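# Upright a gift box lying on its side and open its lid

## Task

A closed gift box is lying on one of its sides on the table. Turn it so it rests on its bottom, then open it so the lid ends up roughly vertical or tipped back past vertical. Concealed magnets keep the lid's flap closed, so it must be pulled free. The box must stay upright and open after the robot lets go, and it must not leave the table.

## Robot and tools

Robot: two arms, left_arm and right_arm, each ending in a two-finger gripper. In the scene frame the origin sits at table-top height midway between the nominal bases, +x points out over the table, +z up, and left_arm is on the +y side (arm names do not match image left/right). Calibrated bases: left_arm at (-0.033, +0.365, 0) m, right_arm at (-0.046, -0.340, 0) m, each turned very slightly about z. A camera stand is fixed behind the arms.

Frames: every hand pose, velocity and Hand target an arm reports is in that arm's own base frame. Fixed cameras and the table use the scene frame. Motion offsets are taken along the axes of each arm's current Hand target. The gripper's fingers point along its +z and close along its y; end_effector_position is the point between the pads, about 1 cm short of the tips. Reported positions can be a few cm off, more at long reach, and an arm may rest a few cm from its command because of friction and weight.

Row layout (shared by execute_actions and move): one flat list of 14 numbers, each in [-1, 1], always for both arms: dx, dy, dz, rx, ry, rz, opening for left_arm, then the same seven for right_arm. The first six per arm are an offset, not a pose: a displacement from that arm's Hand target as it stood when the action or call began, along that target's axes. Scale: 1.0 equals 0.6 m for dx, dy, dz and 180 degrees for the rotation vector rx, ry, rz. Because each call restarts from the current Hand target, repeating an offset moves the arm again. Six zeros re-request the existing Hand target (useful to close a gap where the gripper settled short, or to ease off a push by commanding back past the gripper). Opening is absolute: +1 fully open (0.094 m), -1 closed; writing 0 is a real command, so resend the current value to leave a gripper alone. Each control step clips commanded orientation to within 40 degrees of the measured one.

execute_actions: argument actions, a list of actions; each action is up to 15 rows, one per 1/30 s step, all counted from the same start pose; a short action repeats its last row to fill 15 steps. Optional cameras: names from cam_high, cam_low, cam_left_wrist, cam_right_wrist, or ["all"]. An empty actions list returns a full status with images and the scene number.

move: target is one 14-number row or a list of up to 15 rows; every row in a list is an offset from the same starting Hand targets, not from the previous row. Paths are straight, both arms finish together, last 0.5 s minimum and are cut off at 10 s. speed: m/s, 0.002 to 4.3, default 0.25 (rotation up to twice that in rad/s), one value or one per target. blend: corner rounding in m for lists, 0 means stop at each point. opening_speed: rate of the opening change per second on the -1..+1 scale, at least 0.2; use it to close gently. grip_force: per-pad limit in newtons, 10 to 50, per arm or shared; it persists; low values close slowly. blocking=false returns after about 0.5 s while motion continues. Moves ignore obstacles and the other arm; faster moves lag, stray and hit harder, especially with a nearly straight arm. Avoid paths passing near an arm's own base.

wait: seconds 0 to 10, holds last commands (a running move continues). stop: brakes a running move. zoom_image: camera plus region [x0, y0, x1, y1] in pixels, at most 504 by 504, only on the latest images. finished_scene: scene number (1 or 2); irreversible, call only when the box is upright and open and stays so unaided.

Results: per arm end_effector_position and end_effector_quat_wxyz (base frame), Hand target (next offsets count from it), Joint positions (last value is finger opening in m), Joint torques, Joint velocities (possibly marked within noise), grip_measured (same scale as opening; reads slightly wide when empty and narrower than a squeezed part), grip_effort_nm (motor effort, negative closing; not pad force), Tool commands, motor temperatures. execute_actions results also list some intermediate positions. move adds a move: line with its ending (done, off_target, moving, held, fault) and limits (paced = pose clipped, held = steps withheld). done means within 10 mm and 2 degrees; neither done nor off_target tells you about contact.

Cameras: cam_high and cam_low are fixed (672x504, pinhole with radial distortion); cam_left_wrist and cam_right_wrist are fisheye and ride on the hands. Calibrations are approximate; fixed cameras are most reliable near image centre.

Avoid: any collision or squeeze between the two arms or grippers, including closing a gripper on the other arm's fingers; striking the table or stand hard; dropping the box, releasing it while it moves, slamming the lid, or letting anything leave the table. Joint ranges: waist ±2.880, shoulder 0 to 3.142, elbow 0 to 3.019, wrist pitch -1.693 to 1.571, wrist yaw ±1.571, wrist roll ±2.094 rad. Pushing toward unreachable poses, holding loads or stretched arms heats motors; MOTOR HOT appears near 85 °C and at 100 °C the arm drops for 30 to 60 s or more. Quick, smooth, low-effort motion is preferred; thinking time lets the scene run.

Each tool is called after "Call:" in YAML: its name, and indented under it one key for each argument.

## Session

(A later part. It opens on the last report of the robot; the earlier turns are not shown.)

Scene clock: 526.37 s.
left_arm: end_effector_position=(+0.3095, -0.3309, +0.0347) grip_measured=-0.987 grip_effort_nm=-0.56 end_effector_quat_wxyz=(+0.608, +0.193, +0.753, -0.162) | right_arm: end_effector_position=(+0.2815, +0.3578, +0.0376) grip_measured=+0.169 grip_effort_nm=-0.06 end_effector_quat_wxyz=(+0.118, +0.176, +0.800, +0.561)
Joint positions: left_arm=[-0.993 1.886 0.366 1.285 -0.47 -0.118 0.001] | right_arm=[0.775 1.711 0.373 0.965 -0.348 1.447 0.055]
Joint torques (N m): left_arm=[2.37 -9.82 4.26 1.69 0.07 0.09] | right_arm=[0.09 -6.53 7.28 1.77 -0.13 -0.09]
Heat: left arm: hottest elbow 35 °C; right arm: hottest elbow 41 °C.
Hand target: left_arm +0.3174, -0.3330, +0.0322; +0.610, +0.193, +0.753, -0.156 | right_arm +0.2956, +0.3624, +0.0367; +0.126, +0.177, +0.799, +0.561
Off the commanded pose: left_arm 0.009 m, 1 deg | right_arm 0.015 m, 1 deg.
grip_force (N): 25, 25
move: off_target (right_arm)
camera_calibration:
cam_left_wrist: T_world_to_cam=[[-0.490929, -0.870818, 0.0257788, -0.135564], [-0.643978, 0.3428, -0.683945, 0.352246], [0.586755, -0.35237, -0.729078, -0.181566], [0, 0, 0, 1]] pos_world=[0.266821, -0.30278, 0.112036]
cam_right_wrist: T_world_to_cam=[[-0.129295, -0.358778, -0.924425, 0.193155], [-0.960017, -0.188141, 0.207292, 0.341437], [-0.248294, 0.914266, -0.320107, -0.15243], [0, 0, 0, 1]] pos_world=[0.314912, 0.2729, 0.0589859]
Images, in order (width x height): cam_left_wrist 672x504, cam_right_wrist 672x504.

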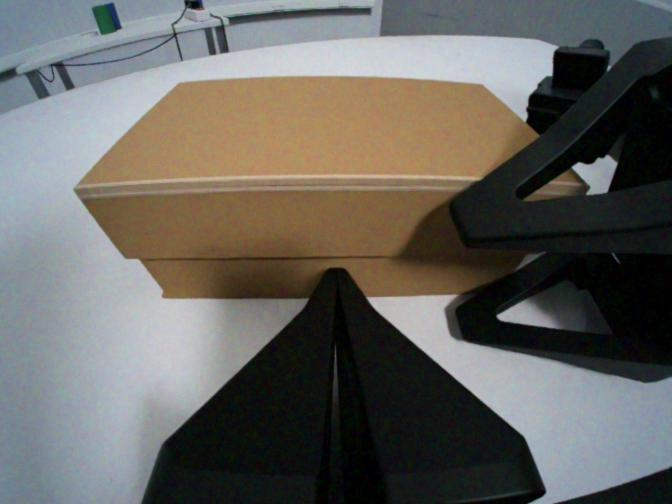

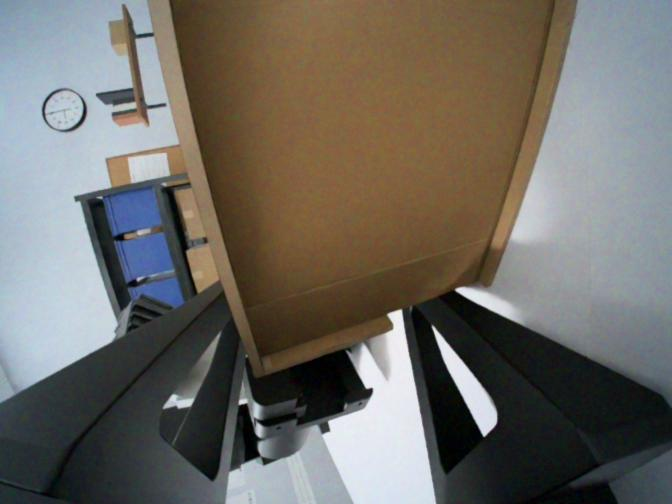

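Call:
move:
  target:
    - [0,0,0,0,0,0,-1,-0.008,0,0.012,0,0,0,0.168]
    - [0,0,0,0,0,0,-1,-0.008,0,0.012,0,0,0,-0.4]
  speed: 0.05
  opening_speed: 0.4
  cameras: ["cam_left_wrist","cam_right_wrist"]

Call:
zoom_image:
  camera: "cam_right_wrist"
  region: [190, 180, 490, 390]

Scene clock: 534.23 s.
left_arm: end_effector_position=(+0.3095, -0.3309, +0.0347) grip_measured=-0.987 grip_effort_nm=-0.56 end_effector_quat_wxyz=(+0.608, +0.193, +0.753, -0.162) | right_arm: end_effector_position=(+0.2910, +0.3655, +0.0379) grip_measured=-0.397 grip_effort_nm=-0.13 end_effector_quat_wxyz=(+0.122, +0.169, +0.799, +0.564)
Joint positions: left_arm=[-0.993 1.886 0.366 1.285 -0.47 -0.118 0.001] | right_arm=[0.769 1.732 0.405 0.962 -0.358 1.432 0.028]
Joint torques (N m): left_arm=[2.43 -9.76 4.29 1.68 0.06 0.09] | right_arm=[-0.03 -6.89 6.48 1.73 0.05 0.06]
Heat: left arm: hottest elbow 34 °C; right arm: hottest elbow 40 °C.
Hand target: left_arm +0.3174, -0.3330, +0.0322; +0.610, +0.193, +0.753, -0.156 | right_arm +0.3027, +0.3664, +0.0342; +0.125, +0.177, +0.799, +0.561
Off the commanded pose: left_arm 0.009 m, 1 deg | right_arm 0.012 m, 1 deg.
grip_force (N): 25, 25
move: off_target (right_arm); target 2's new opening was sent with right_arm's hand 0.015 m and 1 deg from that target
camera_calibration:
cam_left_wrist: T_world_to_cam=[[-0.490929, -0.870818, 0.0257788, -0.135564], [-0.643978, 0.3428, -0.683945, 0.352246], [0.586755, -0.35237, -0.729078, -0.181566], [0, 0, 0, 1]] pos_world=[0.266821, -0.30278, 0.112036]
cam_right_wrist: T_world_to_cam=[[-0.111426, -0.357923, -0.927079, 0.192055], [-0.961528, -0.196882, 0.191578, 0.356198], [-0.251095, 0.912759, -0.322215, -0.1556], [0, 0, 0, 1]] pos_world=[0.324824, 0.280895, 0.059674]
Images, in order (width x height): cam_left_wrist 672x504, cam_right_wrist 672x504.

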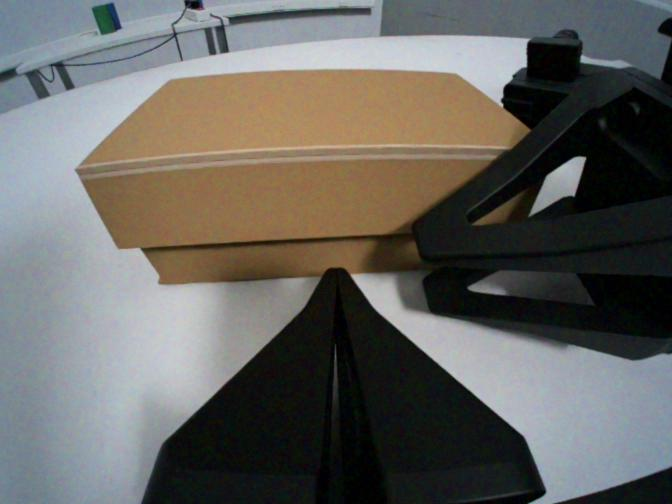

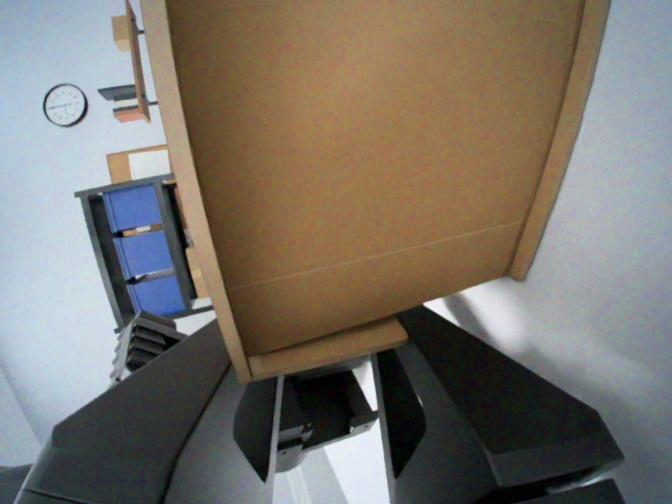

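Scaled by 1.680 from the camera's 672x504 image, which has a finer 960x720 frame.

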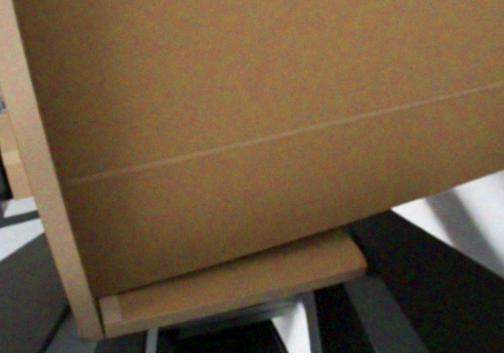

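Call:
move:
  target:
    - [0,0,0.0,0,0,0,-1,0,0,0,0,0,0,0.168]
    - [0,0,0.0,0,0,0,-1,0.035,0,0,0,0,0,0.2]
    - [0,0,0.0,0,0,0,-1,0.035,0.025,-0.009,0,0,0,0.2]
    - [0,0,0.0,0,0,0,-1,-0.005,0.025,-0.009,0,0,0,0.2]
  speed: 0.06
  blend: [0,0.003,0.003,0]
  opening_speed: 0.8
  cameras: ["cam_left_wrist","cam_right_wrist"]

Call:
zoom_image:
  camera: "cam_left_wrist"
  region: [330, 100, 630, 380]

Scene clock: 551.90 s.
left_arm: end_effector_position=(+0.3095, -0.3309, +0.0347) grip_measured=-0.987 grip_effort_nm=-0.56 end_effector_quat_wxyz=(+0.608, +0.193, +0.753, -0.162) | right_arm: end_effector_position=(+0.2926, +0.3606, +0.0393) grip_measured=+0.198 grip_effort_nm=0.11 end_effector_quat_wxyz=(+0.114, +0.181, +0.805, +0.553)
Joint positions: left_arm=[-0.993 1.886 0.366 1.285 -0.47 -0.118 0.001] | right_arm=[0.757 1.693 0.405 0.89 -0.361 1.441 0.056]
Joint torques (N m): left_arm=[2.37 -9.76 4.29 1.69 0.07 0.09] | right_arm=[0.21 -9.05 7.1 1.63 -0.12 -0.1]
Heat: left arm: hottest elbow 34 °C; right arm: hottest elbow 40 °C.
Hand target: left_arm +0.3174, -0.3330, +0.0322; +0.610, +0.193, +0.753, -0.156 | right_arm +0.3054, +0.3652, +0.0502; +0.125, +0.177, +0.799, +0.561
Off the commanded pose: left_arm 0.009 m, 1 deg | right_arm 0.017 m, 2 deg.
grip_force (N): 25, 25
move: off_target (right_arm); blend cut to 0 m at target 2
camera_calibration:
cam_left_wrist: T_world_to_cam=[[-0.490929, -0.870818, 0.0257788, -0.135564], [-0.643978, 0.3428, -0.683945, 0.352246], [0.586755, -0.35237, -0.729078, -0.181566], [0, 0, 0, 1]] pos_world=[0.266821, -0.30278, 0.112036]
cam_right_wrist: T_world_to_cam=[[-0.145104, -0.37361, -0.916166, 0.206834], [-0.957087, -0.181768, 0.225709, 0.348453], [-0.250857, 0.909602, -0.331202, -0.148805], [0, 0, 0, 1]] pos_world=[0.326183, 0.275966, 0.0615608]
Images, in order (width x height): cam_left_wrist 672x504, cam_right_wrist 672x504.

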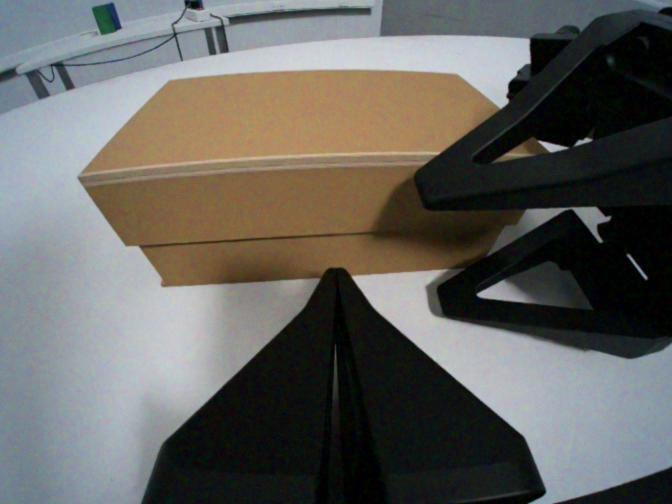

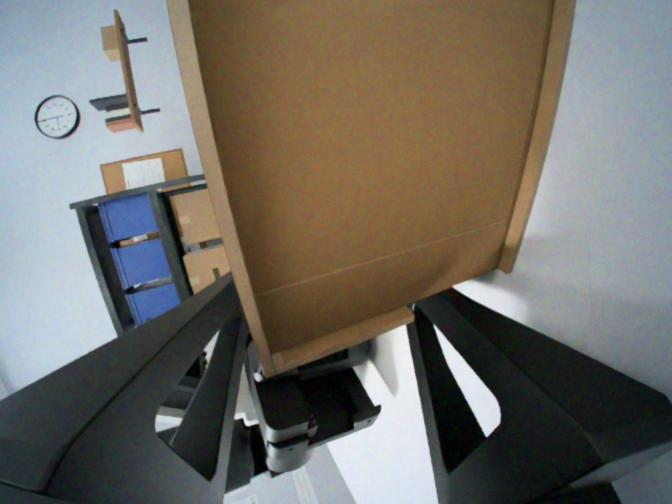

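Scaled by 1.680 from the camera's 672x504 image, which has a finer 960x720 frame.

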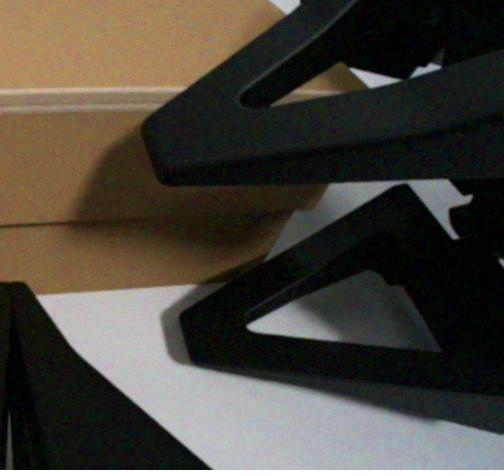

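Call:
move:
  target:
    - [0,0,0.0,0,0,0,-1,0.012,0.028,-0.01,0,0,0,0.2]
    - [0,0,0.0,0,0,0,-1,-0.035,0.022,-0.008,0,0,0,0.2]
  speed: 0.06
  cameras: ["cam_left_wrist","cam_right_wrist"]

Call:
zoom_image:
  camera: "cam_left_wrist"
  region: [330, 100, 630, 380]

Scene clock: 557.37 s.
left_arm: end_effector_position=(+0.3095, -0.3309, +0.0347) grip_measured=-0.987 grip_effort_nm=-0.56 end_effector_quat_wxyz=(+0.608, +0.193, +0.753, -0.162) | right_arm: end_effector_position=(+0.3078, +0.3501, +0.0585) grip_measured=+0.198 grip_effort_nm=0.10 end_effector_quat_wxyz=(+0.116, +0.179, +0.803, +0.556)
Joint positions: left_arm=[-0.993 1.886 0.366 1.285 -0.47 -0.118 0.001] | right_arm=[0.699 1.62 0.417 0.806 -0.416 1.418 0.056]
Joint torques (N m): left_arm=[2.43 -9.82 4.27 1.68 0.07 0.09] | right_arm=[0.09 -6.89 9.01 1.76 -0.16 -0.06]
Heat: left arm: hottest elbow 34 °C; right arm: hottest elbow 40 °C.
Hand target: left_arm +0.3174, -0.3330, +0.0322; +0.610, +0.193, +0.753, -0.156 | right_arm +0.3244, +0.3563, +0.0642; +0.126, +0.177, +0.799, +0.560
Off the commanded pose: left_arm 0.009 m, 1 deg | right_arm 0.019 m, 1 deg.
grip_force (N): 25, 25
move: off_target (right_arm)
camera_calibration:
cam_left_wrist: T_world_to_cam=[[-0.490929, -0.870818, 0.0257788, -0.135564], [-0.643978, 0.3428, -0.683945, 0.352246], [0.586755, -0.35237, -0.729078, -0.181566], [0, 0, 0, 1]] pos_world=[0.266821, -0.30278, 0.112036]
cam_right_wrist: T_world_to_cam=[[-0.139124, -0.366745, -0.91986, 0.218719], [-0.958251, -0.184458, 0.218473, 0.358515], [-0.2498, 0.911851, -0.325772, -0.130434], [0, 0, 0, 1]] pos_world=[0.341394, 0.265282, 0.0803737]
Images, in order (width x height): cam_left_wrist 672x504, cam_right_wrist 672x504.

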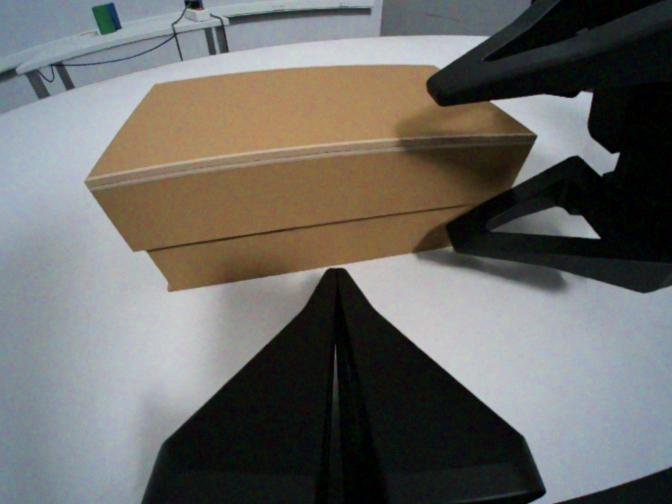

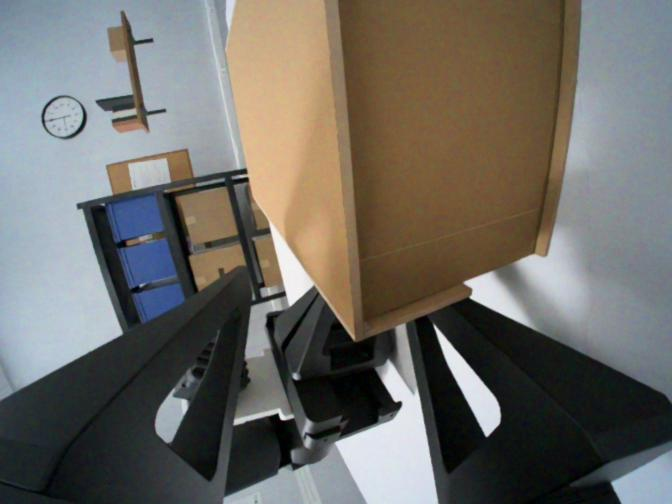

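Scaled by 1.680 from the camera's 672x504 image, which has a finer 960x720 frame.

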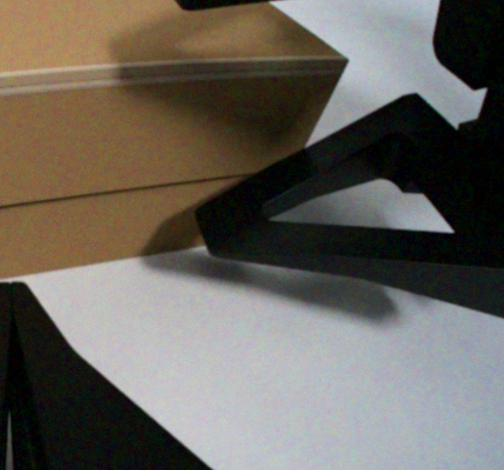

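Call:
move:
  target:
    - [0,0,0.0,0,0,0,-1,0.035,0,0,0,0.047,-0.017,0.2]
    - [0,0,0.0,0,0,0,-1,0.035,-0.03,0.011,0,0.047,-0.017,0.2]
    - [0,0,0.0,0,0,0,-1,0.002,-0.03,0.015,0,0.047,-0.017,0.2]
  speed: 0.06
  blend: [0.003,0.003,0]
  cameras: ["cam_left_wrist","cam_right_wrist"]

Call:
zoom_image:
  camera: "cam_left_wrist"
  region: [330, 100, 630, 380]

Scene clock: 567.13 s.
left_arm: end_effector_position=(+0.3095, -0.3309, +0.0347) grip_measured=-0.987 grip_effort_nm=-0.56 end_effector_quat_wxyz=(+0.608, +0.193, +0.753, -0.162) | right_arm: end_effector_position=(+0.3082, +0.3536, +0.0407) grip_measured=+0.198 grip_effort_nm=0.10 end_effector_quat_wxyz=(+0.069, +0.118, +0.815, +0.563)
Joint positions: left_arm=[-0.993 1.886 0.366 1.285 -0.47 -0.118 0.001] | right_arm=[0.64 1.705 0.465 0.788 -0.614 1.319 0.056]
Joint torques (N m): left_arm=[2.37 -9.88 4.29 1.68 0.07 0.09] | right_arm=[0.21 -7.47 8.29 2.3 -0.27 -0.05]
Heat: left arm: hottest elbow 33 °C; right arm: hottest elbow 40 °C.
Hand target: left_arm +0.3174, -0.3330, +0.0322; +0.610, +0.193, +0.753, -0.156 | right_arm +0.3244, +0.3589, +0.0443; +0.081, +0.114, +0.811, +0.568
Off the commanded pose: left_arm 0.009 m, 1 deg | right_arm 0.017 m, 2 deg.
grip_force (N): 25, 25
move: off_target (right_arm)
camera_calibration:
cam_left_wrist: T_world_to_cam=[[-0.490929, -0.870818, 0.0257788, -0.135564], [-0.643978, 0.3428, -0.683945, 0.352246], [0.586755, -0.35237, -0.729078, -0.181566], [0, 0, 0, 1]] pos_world=[0.266821, -0.30278, 0.112036]
cam_right_wrist: T_world_to_cam=[[-0.086662, -0.38553, -0.918617, 0.194129], [-0.916445, -0.330736, 0.225262, 0.402014], [-0.390665, 0.861383, -0.324654, -0.0782135], [0, 0, 0, 1]] pos_world=[0.354692, 0.275175, 0.0623797]
Images, in order (width x height): cam_left_wrist 672x504, cam_right_wrist 672x504.

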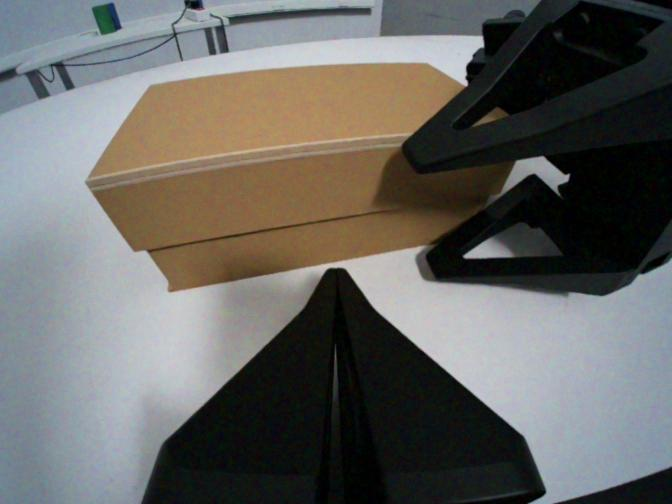

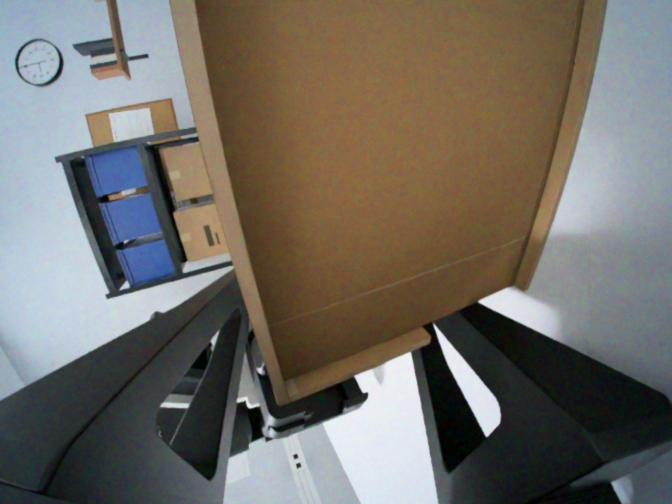

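Scaled by 1.680 from the camera's 672x504 image, which has a finer 960x720 frame.

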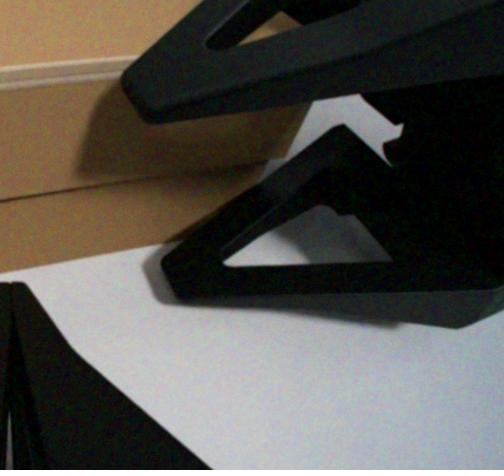

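Call:
move:
  target:
    - [0,0,0.0,0,0,0,-1,0.01,0.018,-0.006,0,0,0,0.2]
    - [0,0,0.0,0,0,0,-1,-0.02,0.015,-0.005,0,0,0,0.2]
  speed: 0.06
  cameras: ["cam_left_wrist","cam_right_wrist"]

Call:
zoom_image:
  camera: "cam_left_wrist"
  region: [330, 60, 630, 340]

Scene clock: 572.37 s.
left_arm: end_effector_position=(+0.3095, -0.3309, +0.0347) grip_measured=-0.987 grip_effort_nm=-0.56 end_effector_quat_wxyz=(+0.608, +0.193, +0.753, -0.162) | right_arm: end_effector_position=(+0.3186, +0.3506, +0.0452) grip_measured=+0.198 grip_effort_nm=0.10 end_effector_quat_wxyz=(+0.068, +0.119, +0.815, +0.562)
Joint positions: left_arm=[-0.993 1.886 0.366 1.285 -0.47 -0.118 0.001] | right_arm=[0.614 1.694 0.485 0.748 -0.638 1.306 0.056]
Joint torques (N m): left_arm=[2.32 -9.82 4.27 1.68 0.07 0.09] | right_arm=[0.15 -8.64 8.7 1.57 -0.28 -0.11]
Heat: left arm: hottest elbow 33 °C; right arm: hottest elbow 40 °C.
Hand target: left_arm +0.3174, -0.3330, +0.0322; +0.610, +0.193, +0.753, -0.156 | right_arm +0.3359, +0.3559, +0.0538; +0.081, +0.114, +0.811, +0.569
Off the commanded pose: left_arm 0.009 m, 1 deg | right_arm 0.020 m, 2 deg.
grip_force (N): 25, 25
move: off_target (right_arm)
camera_calibration:
cam_left_wrist: T_world_to_cam=[[-0.490929, -0.870818, 0.0257788, -0.135564], [-0.643978, 0.3428, -0.683945, 0.352246], [0.586755, -0.35237, -0.729078, -0.181566], [0, 0, 0, 1]] pos_world=[0.266821, -0.30278, 0.112036]
cam_right_wrist: T_world_to_cam=[[-0.0882398, -0.385778, -0.918362, 0.198553], [-0.915869, -0.331087, 0.22708, 0.409411], [-0.39166, 0.861137, -0.324107, -0.0697053], [0, 0, 0, 1]] pos_world=[0.365186, 0.272173, 0.066782]
Images, in order (width x height): cam_left_wrist 672x504, cam_right_wrist 672x504.

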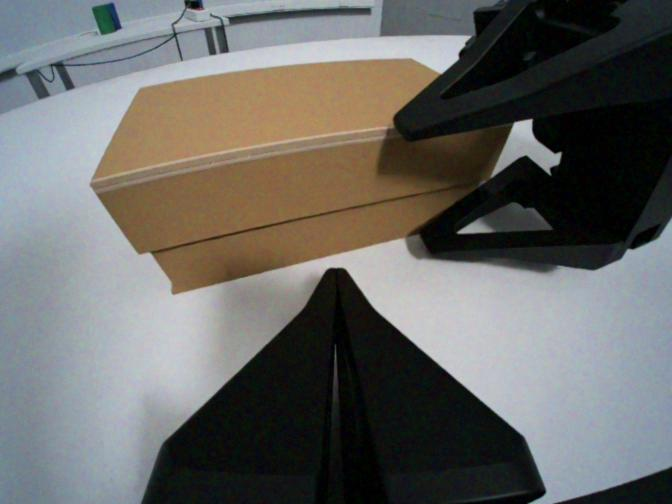

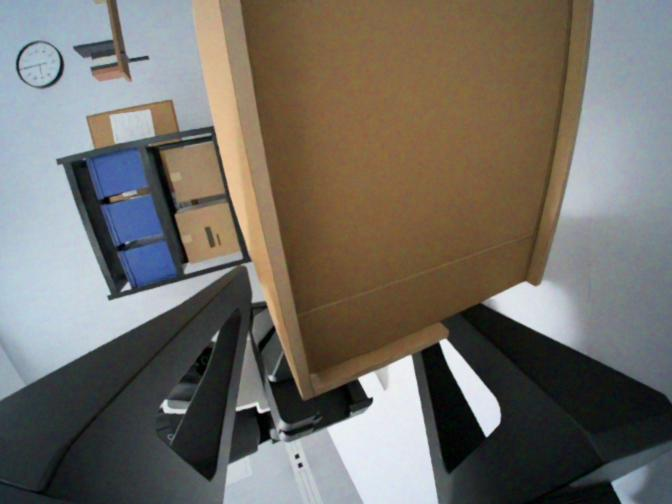

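Scaled by 1.680 from the camera's 672x504 image, which has a finer 960x720 frame.

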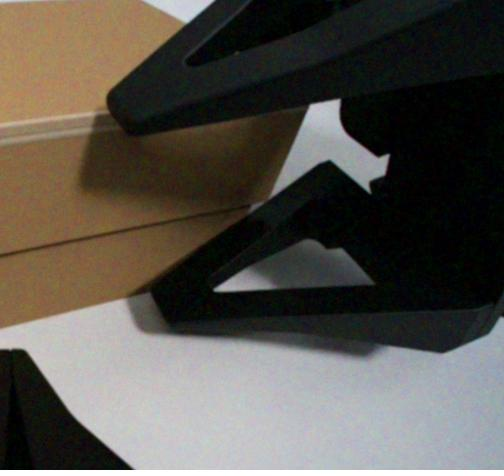

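Call:
move:
  target:
    - [0,0,0.0,0,0,0,-1,-0.006,0,0.005,0,0,0,0.2]
    - [0,0,0.0,0,0,0,-1,-0.006,0,0.005,0,0,0,-0.5]
  speed: 0.05
  opening_speed: 0.4
  cameras: ["cam_left_wrist","cam_right_wrist"]

Call:
zoom_image:
  camera: "cam_left_wrist"
  region: [330, 60, 630, 340]

Scene clock: 582.07 s.
left_arm: end_effector_position=(+0.3095, -0.3309, +0.0347) grip_measured=-0.987 grip_effort_nm=-0.56 end_effector_quat_wxyz=(+0.608, +0.193, +0.753, -0.162) | right_arm: end_effector_position=(+0.3244, +0.3547, +0.0504) grip_measured=-0.498 grip_effort_nm=-0.10 end_effector_quat_wxyz=(+0.075, +0.109, +0.813, +0.566)
Joint positions: left_arm=[-0.993 1.886 0.366 1.285 -0.47 -0.118 0.001] | right_arm=[0.612 1.694 0.502 0.744 -0.643 1.292 0.024]
Joint torques (N m): left_arm=[2.37 -9.76 4.27 1.69 0.07 0.09] | right_arm=[-0.03 -7.88 8.51 1.61 -0.19 0.05]
Heat: left arm: hottest elbow 33 °C; right arm: hottest elbow 40 °C.
Hand target: left_arm +0.3174, -0.3330, +0.0322; +0.610, +0.193, +0.753, -0.156 | right_arm +0.3403, +0.3576, +0.0529; +0.081, +0.114, +0.811, +0.569
Off the commanded pose: left_arm 0.009 m, 1 deg | right_arm 0.016 m, 1 deg.
grip_force (N): 25, 25
move: off_target (right_arm); target 2's new opening was sent with right_arm's hand 0.019 m and 1 deg from that target
camera_calibration:
cam_left_wrist: T_world_to_cam=[[-0.490929, -0.870818, 0.0257788, -0.135564], [-0.643978, 0.3428, -0.683945, 0.352246], [0.586755, -0.35237, -0.729078, -0.181566], [0, 0, 0, 1]] pos_world=[0.266821, -0.30278, 0.112036]
cam_right_wrist: T_world_to_cam=[[-0.0653817, -0.380727, -0.922373, 0.196365], [-0.918022, -0.33934, 0.205143, 0.419647], [-0.391102, 0.860171, -0.32733, -0.0689525], [0, 0, 0, 1]] pos_world=[0.371117, 0.276476, 0.072464]
Images, in order (width x height): cam_left_wrist 672x504, cam_right_wrist 672x504.

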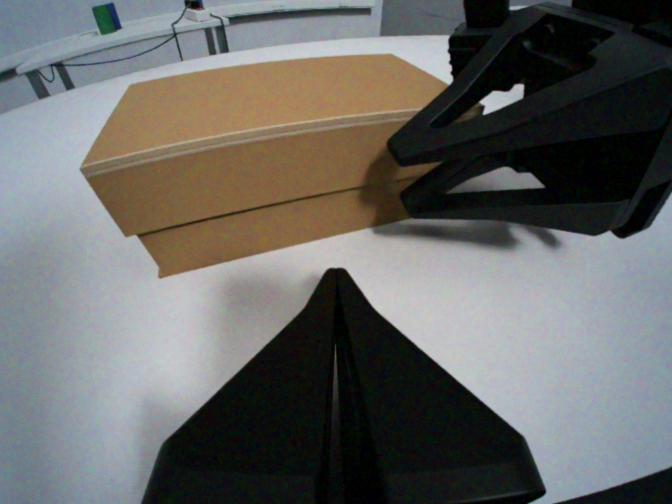

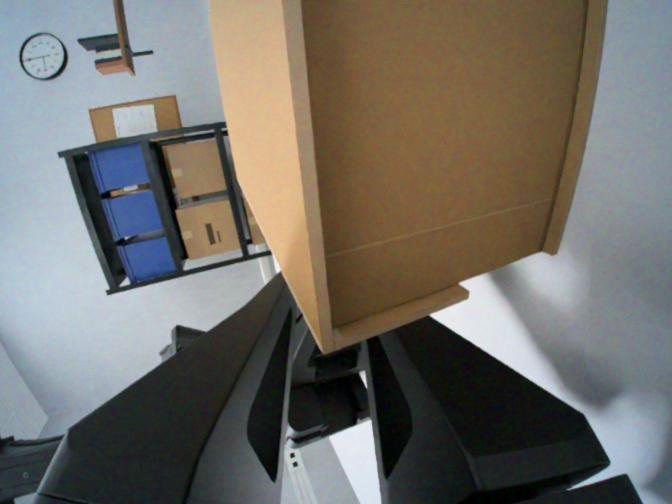

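Scaled by 1.680 from the camera's 672x504 image, which has a finer 960x720 frame.

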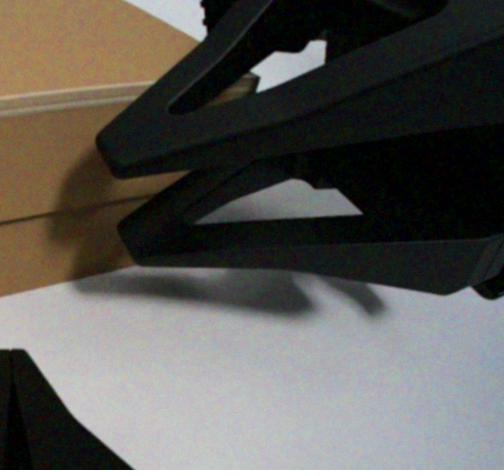

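Call:
move:
  target:
    - [0,0,0.0,0,0,0,-1,0.04,0.01,0,0,0,0,-0.3]
    - [-0.01,0.04,0.03,0,0,0,-1,0.045,0.013,-0.005,0,0.035,-0.013,0.2]
    - [-0.01,0.04,0.05,0,0,0,-1,-0.03,0.01,-0.005,0,0.035,-0.013,0.2]
  speed: 0.06
  opening_speed: 1
  cameras: ["cam_left_wrist","cam_right_wrist"]

Call:
zoom_image:
  camera: "cam_left_wrist"
  region: [330, 60, 630, 340]

Scene clock: 605.13 s.
left_arm: end_effector_position=(+0.3469, -0.3255, +0.0343) grip_measured=-0.987 grip_effort_nm=-0.56 end_effector_quat_wxyz=(+0.608, +0.193, +0.753, -0.163) | right_arm: end_effector_position=(+0.3391, +0.3479, +0.0569) grip_measured=+0.198 grip_effort_nm=0.11 end_effector_quat_wxyz=(+0.039, +0.068, +0.818, +0.570)
Joint positions: left_arm=[-0.882 1.897 0.413 1.26 -0.362 -0.09 0.001] | right_arm=[0.537 1.691 0.573 0.589 -0.811 1.185 0.056]
Joint torques (N m): left_arm=[2.37 -10.34 4.68 1.72 0.09 0.09] | right_arm=[0.21 -7.88 9.8 1.44 -0.32 -0.1]
Heat: left arm: hottest elbow 33 °C; right arm: hottest elbow 40 °C.
Hand target: left_arm +0.3556, -0.3268, +0.0318; +0.610, +0.193, +0.753, -0.156 | right_arm +0.3572, +0.3518, +0.0595; +0.048, +0.066, +0.816, +0.572
Off the commanded pose: left_arm 0.009 m, 1 deg | right_arm 0.019 m, 1 deg.
grip_force (N): 25, 25
move: off_target (right_arm); target 2's new opening was sent with right_arm's hand 0.022 m and 2 deg from that target
camera_calibration:
cam_left_wrist: T_world_to_cam=[[-0.491424, -0.870543, 0.0256367, -0.112148], [-0.643974, 0.343392, -0.683652, 0.374544], [0.586345, -0.352472, -0.729358, -0.201819], [0, 0, 0, 1]] pos_world=[0.30442, -0.29738, 0.111735]
cam_right_wrist: T_world_to_cam=[[-0.0338013, -0.384333, -0.922576, 0.191362], [-0.872705, -0.438529, 0.214659, 0.448064], [-0.487077, 0.812392, -0.320586, -0.00648147], [0, 0, 0, 1]] pos_world=[0.394339, 0.275301, 0.0782873]
Images, in order (width x height): cam_left_wrist 672x504, cam_right_wrist 672x504.

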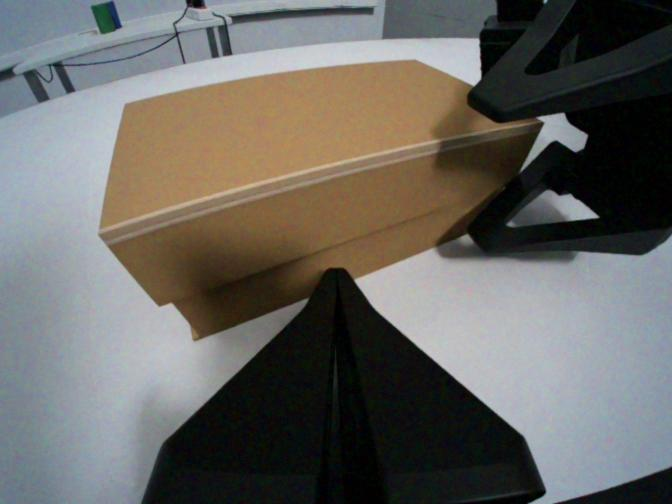

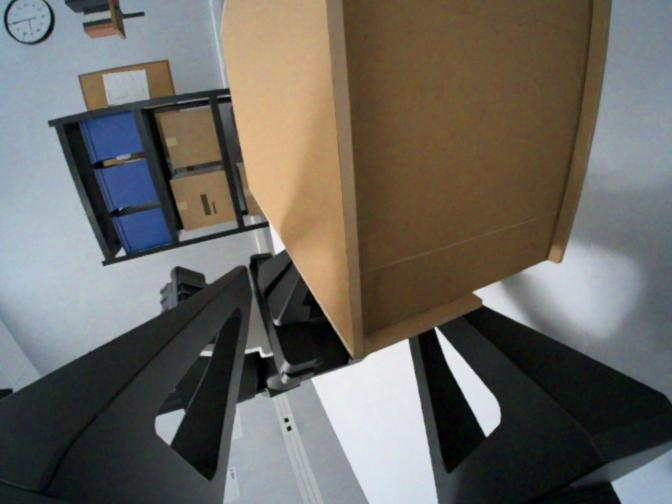

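Scaled by 1.680 from the camera's 672x504 image, which has a finer 960x720 frame.

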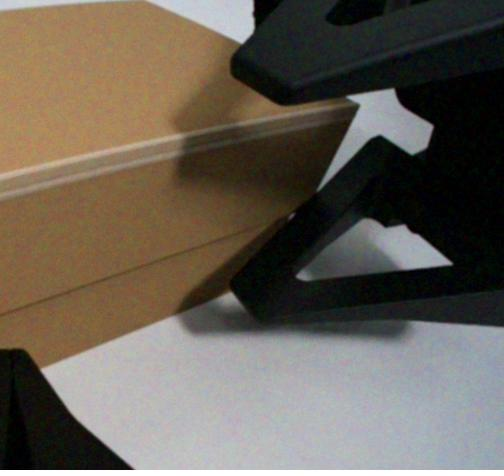

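Call:
move:
  target:
    - [0,0,0.0,0,0,0,-1,0.035,0,0,0,0,0,0.2]
    - [0,0,0.0,0,0,0,-1,0.035,-0.027,0.01,0,0,0,0.2]
    - [0,0,0,0,0,0,-1,-0.015,-0.027,0.015,0,0,0,0.2]
  speed: 0.06
  blend: [0.003,0.003,0]
  cameras: ["cam_left_wrist","cam_right_wrist"]

Call:
zoom_image:
  camera: "cam_right_wrist"
  region: [230, 200, 530, 430]

Scene clock: 620.33 s.
left_arm: end_effector_position=(+0.3469, -0.3255, +0.0343) grip_measured=-0.987 grip_effort_nm=-0.56 end_effector_quat_wxyz=(+0.608, +0.193, +0.753, -0.163) | right_arm: end_effector_position=(+0.3497, +0.3509, +0.0417) grip_measured=+0.198 grip_effort_nm=0.11 end_effector_quat_wxyz=(+0.041, +0.066, +0.817, +0.572)
Joint positions: left_arm=[-0.882 1.897 0.413 1.26 -0.362 -0.09 0.001] | right_arm=[0.529 1.762 0.599 0.636 -0.819 1.178 0.056]
Joint torques (N m): left_arm=[2.37 -10.4 4.68 1.72 0.09 0.09] | right_arm=[0.21 -8.35 9.02 1.4 -0.31 -0.05]
Heat: left arm: hottest elbow 33 °C; right arm: hottest elbow 42 °C.
Hand target: left_arm +0.3556, -0.3268, +0.0318; +0.610, +0.193, +0.753, -0.156 | right_arm +0.3668, +0.3533, +0.0413; +0.048, +0.066, +0.816, +0.572
Off the commanded pose: left_arm 0.009 m, 1 deg | right_arm 0.017 m, 1 deg.
grip_force (N): 25, 25
move: off_target (right_arm)
camera_calibration:
cam_left_wrist: T_world_to_cam=[[-0.491424, -0.870543, 0.0256367, -0.112148], [-0.643974, 0.343392, -0.683652, 0.374544], [0.586345, -0.352472, -0.729358, -0.201819], [0, 0, 0, 1]] pos_world=[0.30442, -0.29738, 0.111735]
cam_right_wrist: T_world_to_cam=[[-0.0277889, -0.381201, -0.924074, 0.175598], [-0.873409, -0.440367, 0.207926, 0.462995], [-0.486194, 0.812873, -0.320707, -0.00907996], [0, 0, 0, 1]] pos_world=[0.404849, 0.278207, 0.0630844]
Images, in order (width x height): cam_left_wrist 672x504, cam_right_wrist 672x504.

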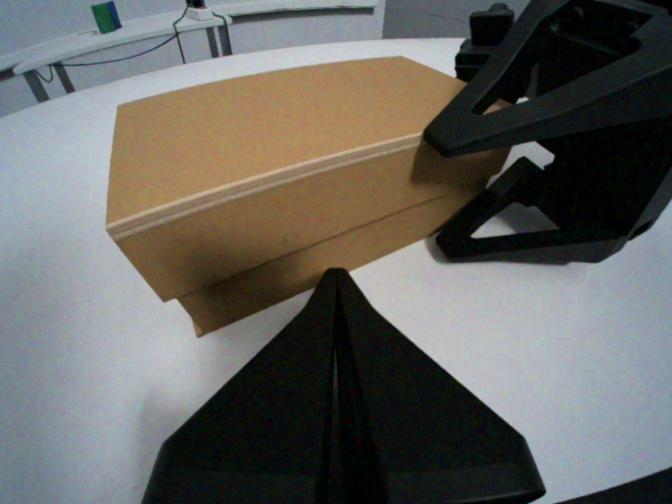

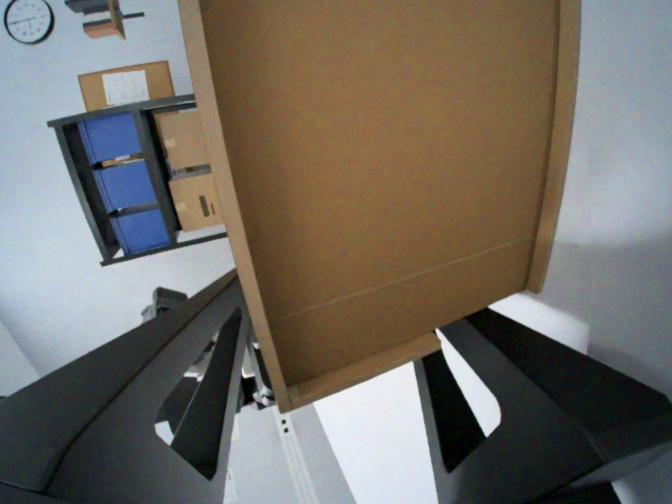

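Scaled by 1.680 from the camera's 672x504 image, which has a finer 960x720 frame.

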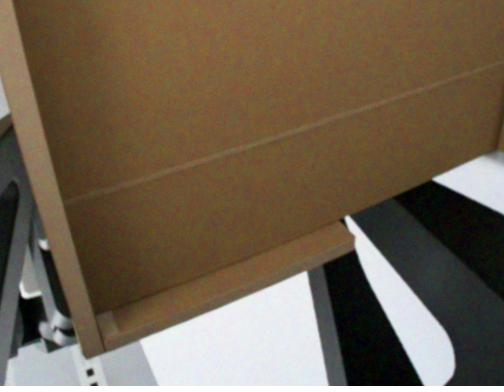

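Call:
move:
  target:
    - [0,0,0.0,0,0,0,-1,0.035,0,0,0,0,0,0.2]
    - [0,0,0.0,0,0,0,-1,0.035,-0.013,0.005,0,0,0,0.2]
    - [0,0,0,0,0,0,-1,-0.03,-0.013,0.008,0,0,0,0.2]
  speed: 0.06
  blend: [0.003,0.003,0]
  cameras: ["cam_left_wrist","cam_right_wrist"]

Call:
zoom_image:
  camera: "cam_right_wrist"
  region: [230, 200, 530, 430]

Scene clock: 630.37 s.
left_arm: end_effector_position=(+0.3469, -0.3255, +0.0343) grip_measured=-0.987 grip_effort_nm=-0.56 end_effector_quat_wxyz=(+0.608, +0.193, +0.753, -0.163) | right_arm: end_effector_position=(+0.3682, +0.3511, +0.0355) grip_measured=+0.198 grip_effort_nm=0.10 end_effector_quat_wxyz=(+0.042, +0.064, +0.816, +0.573)
Joint positions: left_arm=[-0.882 1.897 0.413 1.26 -0.362 -0.09 0.001] | right_arm=[0.505 1.807 0.646 0.628 -0.842 1.161 0.056]
Joint torques (N m): left_arm=[2.43 -10.4 4.7 1.72 0.09 0.09] | right_arm=[0.03 -8.53 9.01 1.31 -0.23 -0.05]
Heat: left arm: hottest elbow 32 °C; right arm: hottest elbow 41 °C.
Hand target: left_arm +0.3556, -0.3268, +0.0318; +0.610, +0.193, +0.753, -0.156 | right_arm +0.3848, +0.3521, +0.0324; +0.048, +0.066, +0.816, +0.572
Off the commanded pose: left_arm 0.009 m, 1 deg | right_arm 0.017 m, 1 deg.
grip_force (N): 25, 25
move: off_target (right_arm)
camera_calibration:
cam_left_wrist: T_world_to_cam=[[-0.491424, -0.870543, 0.0256367, -0.112148], [-0.643974, 0.343392, -0.683652, 0.374544], [0.586345, -0.352472, -0.729358, -0.201819], [0, 0, 0, 1]] pos_world=[0.30442, -0.29738, 0.111735]
cam_right_wrist: T_world_to_cam=[[-0.0231235, -0.377332, -0.925789, 0.167456], [-0.87337, -0.443021, 0.20238, 0.481726], [-0.486508, 0.813236, -0.319306, -0.00235043], [0, 0, 0, 1]] pos_world=[0.423454, 0.278513, 0.0567864]
Images, in order (width x height): cam_left_wrist 672x504, cam_right_wrist 672x504.

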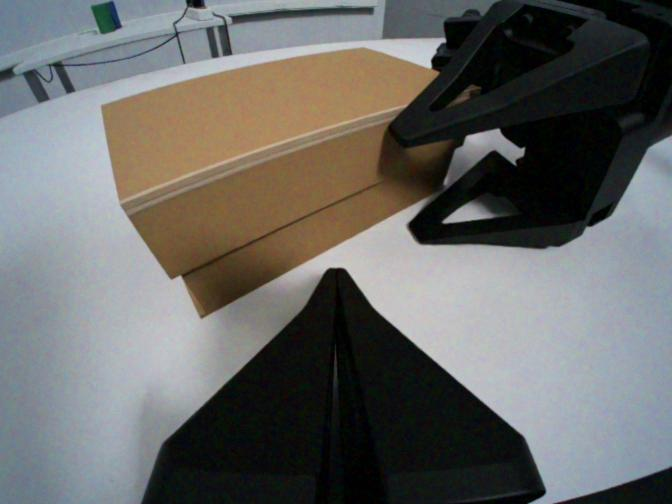

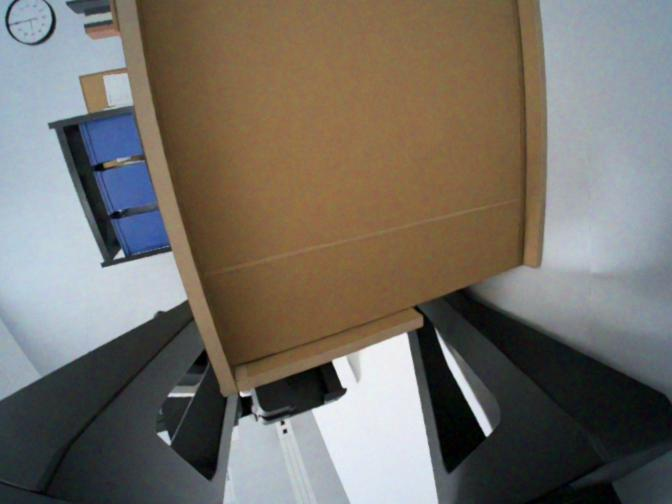

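Scaled by 1.680 from the camera's 672x504 image, which has a finer 960x720 frame.

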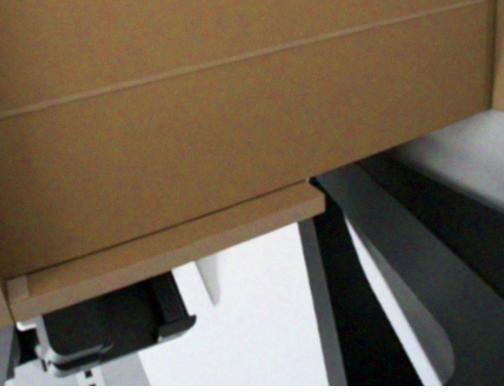

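Call:
move:
  target:
    - [0,0,0,0,0,0,-1,-0.02,0.008,0.005,0,0,0,0.2]
    - [0,0,0,0,0,0,-1,-0.02,0.008,0.005,0,0,0,-0.35]
  speed: 0.06
  opening_speed: 0.4
  cameras: ["cam_left_wrist","cam_right_wrist"]

Call:
zoom_image:
  camera: "cam_left_wrist"
  region: [330, 0, 630, 280]

Scene clock: 637.83 s.
left_arm: end_effector_position=(+0.3469, -0.3255, +0.0343) grip_measured=-0.987 grip_effort_nm=-0.56 end_effector_quat_wxyz=(+0.608, +0.193, +0.753, -0.163) | right_arm: end_effector_position=(+0.3790, +0.3531, +0.0358) grip_measured=-0.348 grip_effort_nm=-0.10 end_effector_quat_wxyz=(+0.039, +0.065, +0.817, +0.571)
Joint positions: left_arm=[-0.882 1.897 0.413 1.26 -0.362 -0.09 0.001] | right_arm=[0.496 1.817 0.678 0.59 -0.849 1.152 0.031]
Joint torques (N m): left_arm=[2.43 -10.4 4.68 1.72 0.09 0.09] | right_arm=[0.09 -9.41 9.35 1.37 -0.31 -0.04]
Heat: left arm: hottest elbow 32 °C; right arm: hottest elbow 42 °C.
Hand target: left_arm +0.3556, -0.3268, +0.0318; +0.610, +0.193, +0.753, -0.156 | right_arm +0.3973, +0.3546, +0.0358; +0.048, +0.066, +0.816, +0.572
Off the commanded pose: left_arm 0.009 m, 1 deg | right_arm 0.018 m, 1 deg.
grip_force (N): 25, 25
move: off_target (right_arm); target 2's new opening was sent with right_arm's hand 0.019 m and 1 deg from that target
camera_calibration:
cam_left_wrist: T_world_to_cam=[[-0.491424, -0.870543, 0.0256367, -0.112148], [-0.643974, 0.343392, -0.683652, 0.374544], [0.586345, -0.352472, -0.729358, -0.201819], [0, 0, 0, 1]] pos_world=[0.30442, -0.29738, 0.111735]
cam_right_wrist: T_world_to_cam=[[-0.0284333, -0.382242, -0.923625, 0.172424], [-0.872058, -0.44214, 0.209825, 0.490836], [-0.488575, 0.811421, -0.320766, 0.00286602], [0, 0, 0, 1]] pos_world=[0.43434, 0.2806, 0.0571849]
Images, in order (width x height): cam_left_wrist 672x504, cam_right_wrist 672x504.

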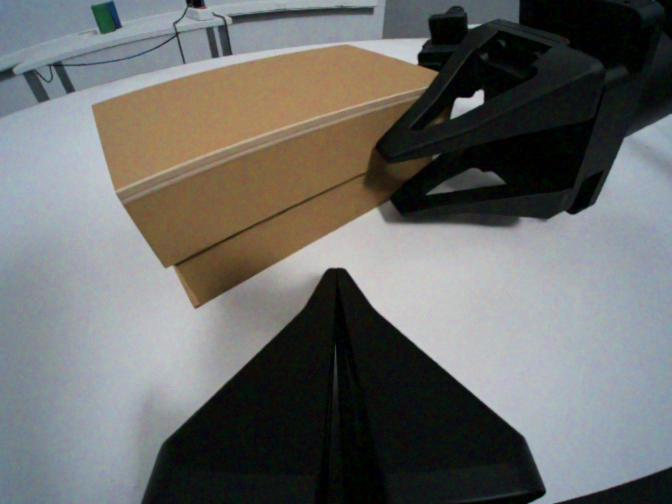

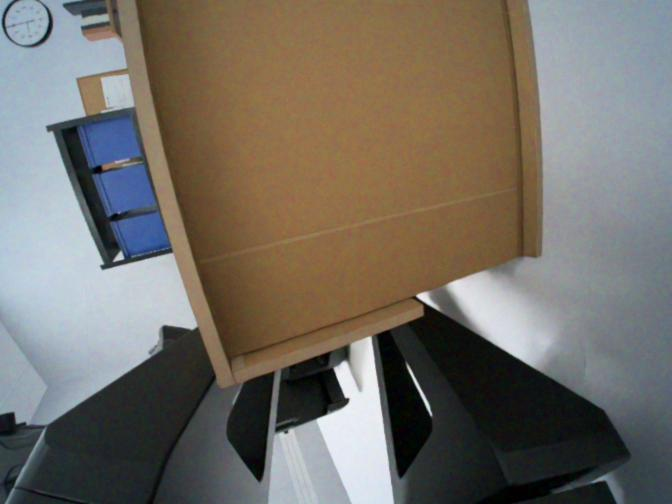

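Scaled by 1.680 from the camera's 672x504 image, which has a finer 960x720 frame.

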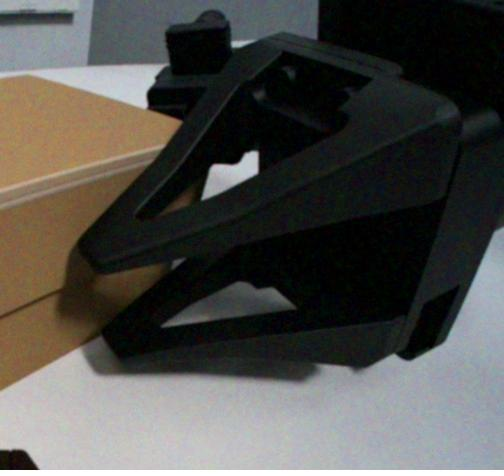

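Call:
move:
  target:
    - [0,0,0,0,0,0,-1,0.05,0,0,0,0,0,-0.35]
    - [-0.03,0,-0.03,0,0,0,-1,0.05,-0.051,-0.17,0,0,0,-0.9]
  speed: 0.15
  cameras: ["cam_left_wrist","cam_right_wrist","cam_high"]

Call:
zoom_image:
  camera: "cam_right_wrist"
  region: [220, 0, 520, 280]

Scene clock: 669.07 s.
left_arm: end_effector_position=(+0.3456, -0.3210, +0.0508) grip_measured=-0.987 grip_effort_nm=-0.56 end_effector_quat_wxyz=(+0.609, +0.190, +0.753, -0.158) | right_arm: end_effector_position=(+0.3482, +0.2600, +0.0365) grip_measured=-0.898 grip_effort_nm=-0.10 end_effector_quat_wxyz=(+0.040, +0.066, +0.817, +0.571)
Joint positions: left_arm=[-0.882 1.817 0.397 1.196 -0.373 -0.09 0.001] | right_arm=[0.297 1.697 0.515 0.479 -1.01 0.959 0.005]
Joint torques (N m): left_arm=[1.03 -12.16 3.11 1.72 -0.1 0.05] | right_arm=[0.15 -9.93 5.09 1.21 -0.49 -0.07]
Heat: left arm: hottest elbow 32 °C; right arm: hottest elbow 42 °C.
Hand target: left_arm +0.3434, -0.3202, +0.0533; +0.610, +0.193, +0.753, -0.156 | right_arm +0.3504, +0.2546, +0.0417; +0.048, +0.066, +0.816, +0.572
Off the commanded pose: left_arm 0.003 m, 0 deg | right_arm 0.008 m, 1 deg.
grip_force (N): 25, 25
move: done
camera_calibration:
cam_left_wrist: T_world_to_cam=[[-0.482097, -0.875814, 0.0230596, -0.114151], [-0.646656, 0.337951, -0.683831, 0.382595], [0.591116, -0.344585, -0.729276, -0.186522], [0, 0, 0, 1]] pos_world=[0.302631, -0.293546, 0.128237]
cam_right_wrist: T_world_to_cam=[[-0.0285582, -0.38133, -0.923998, 0.136379], [-0.872938, -0.440834, 0.20891, 0.422726], [-0.486994, 0.812559, -0.320288, 0.0627056], [0, 0, 0, 1]] pos_world=[0.403445, 0.187405, 0.057786]
Images, in order (width x height): cam_high 672x504, cam_left_wrist 672x504, cam_right_wrist 672x504.

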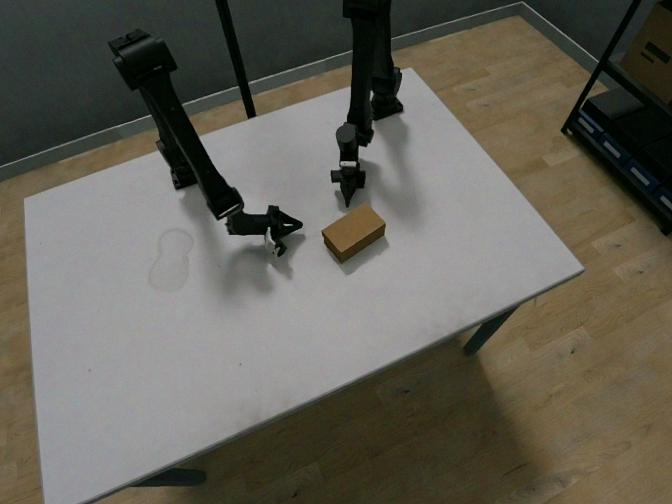

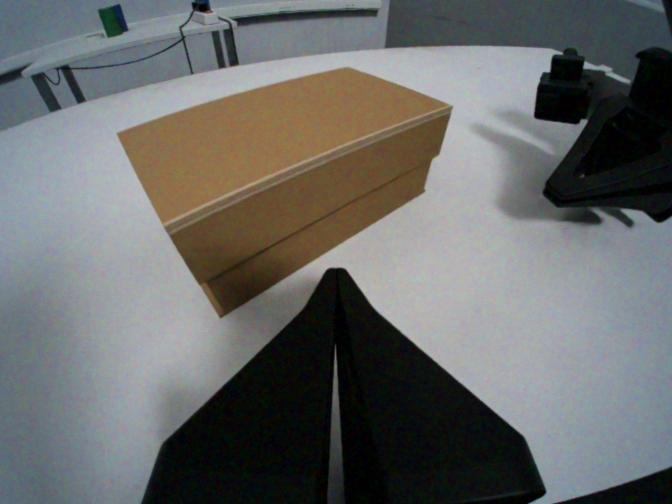

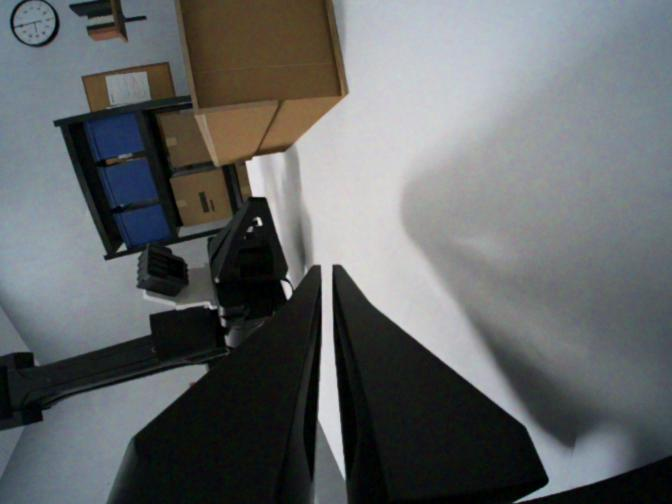

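Scaled by 1.680 from the camera's 672x504 image, which has a finer 960x720 frame.

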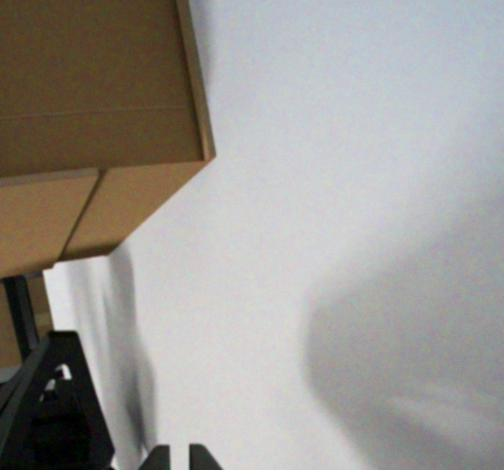

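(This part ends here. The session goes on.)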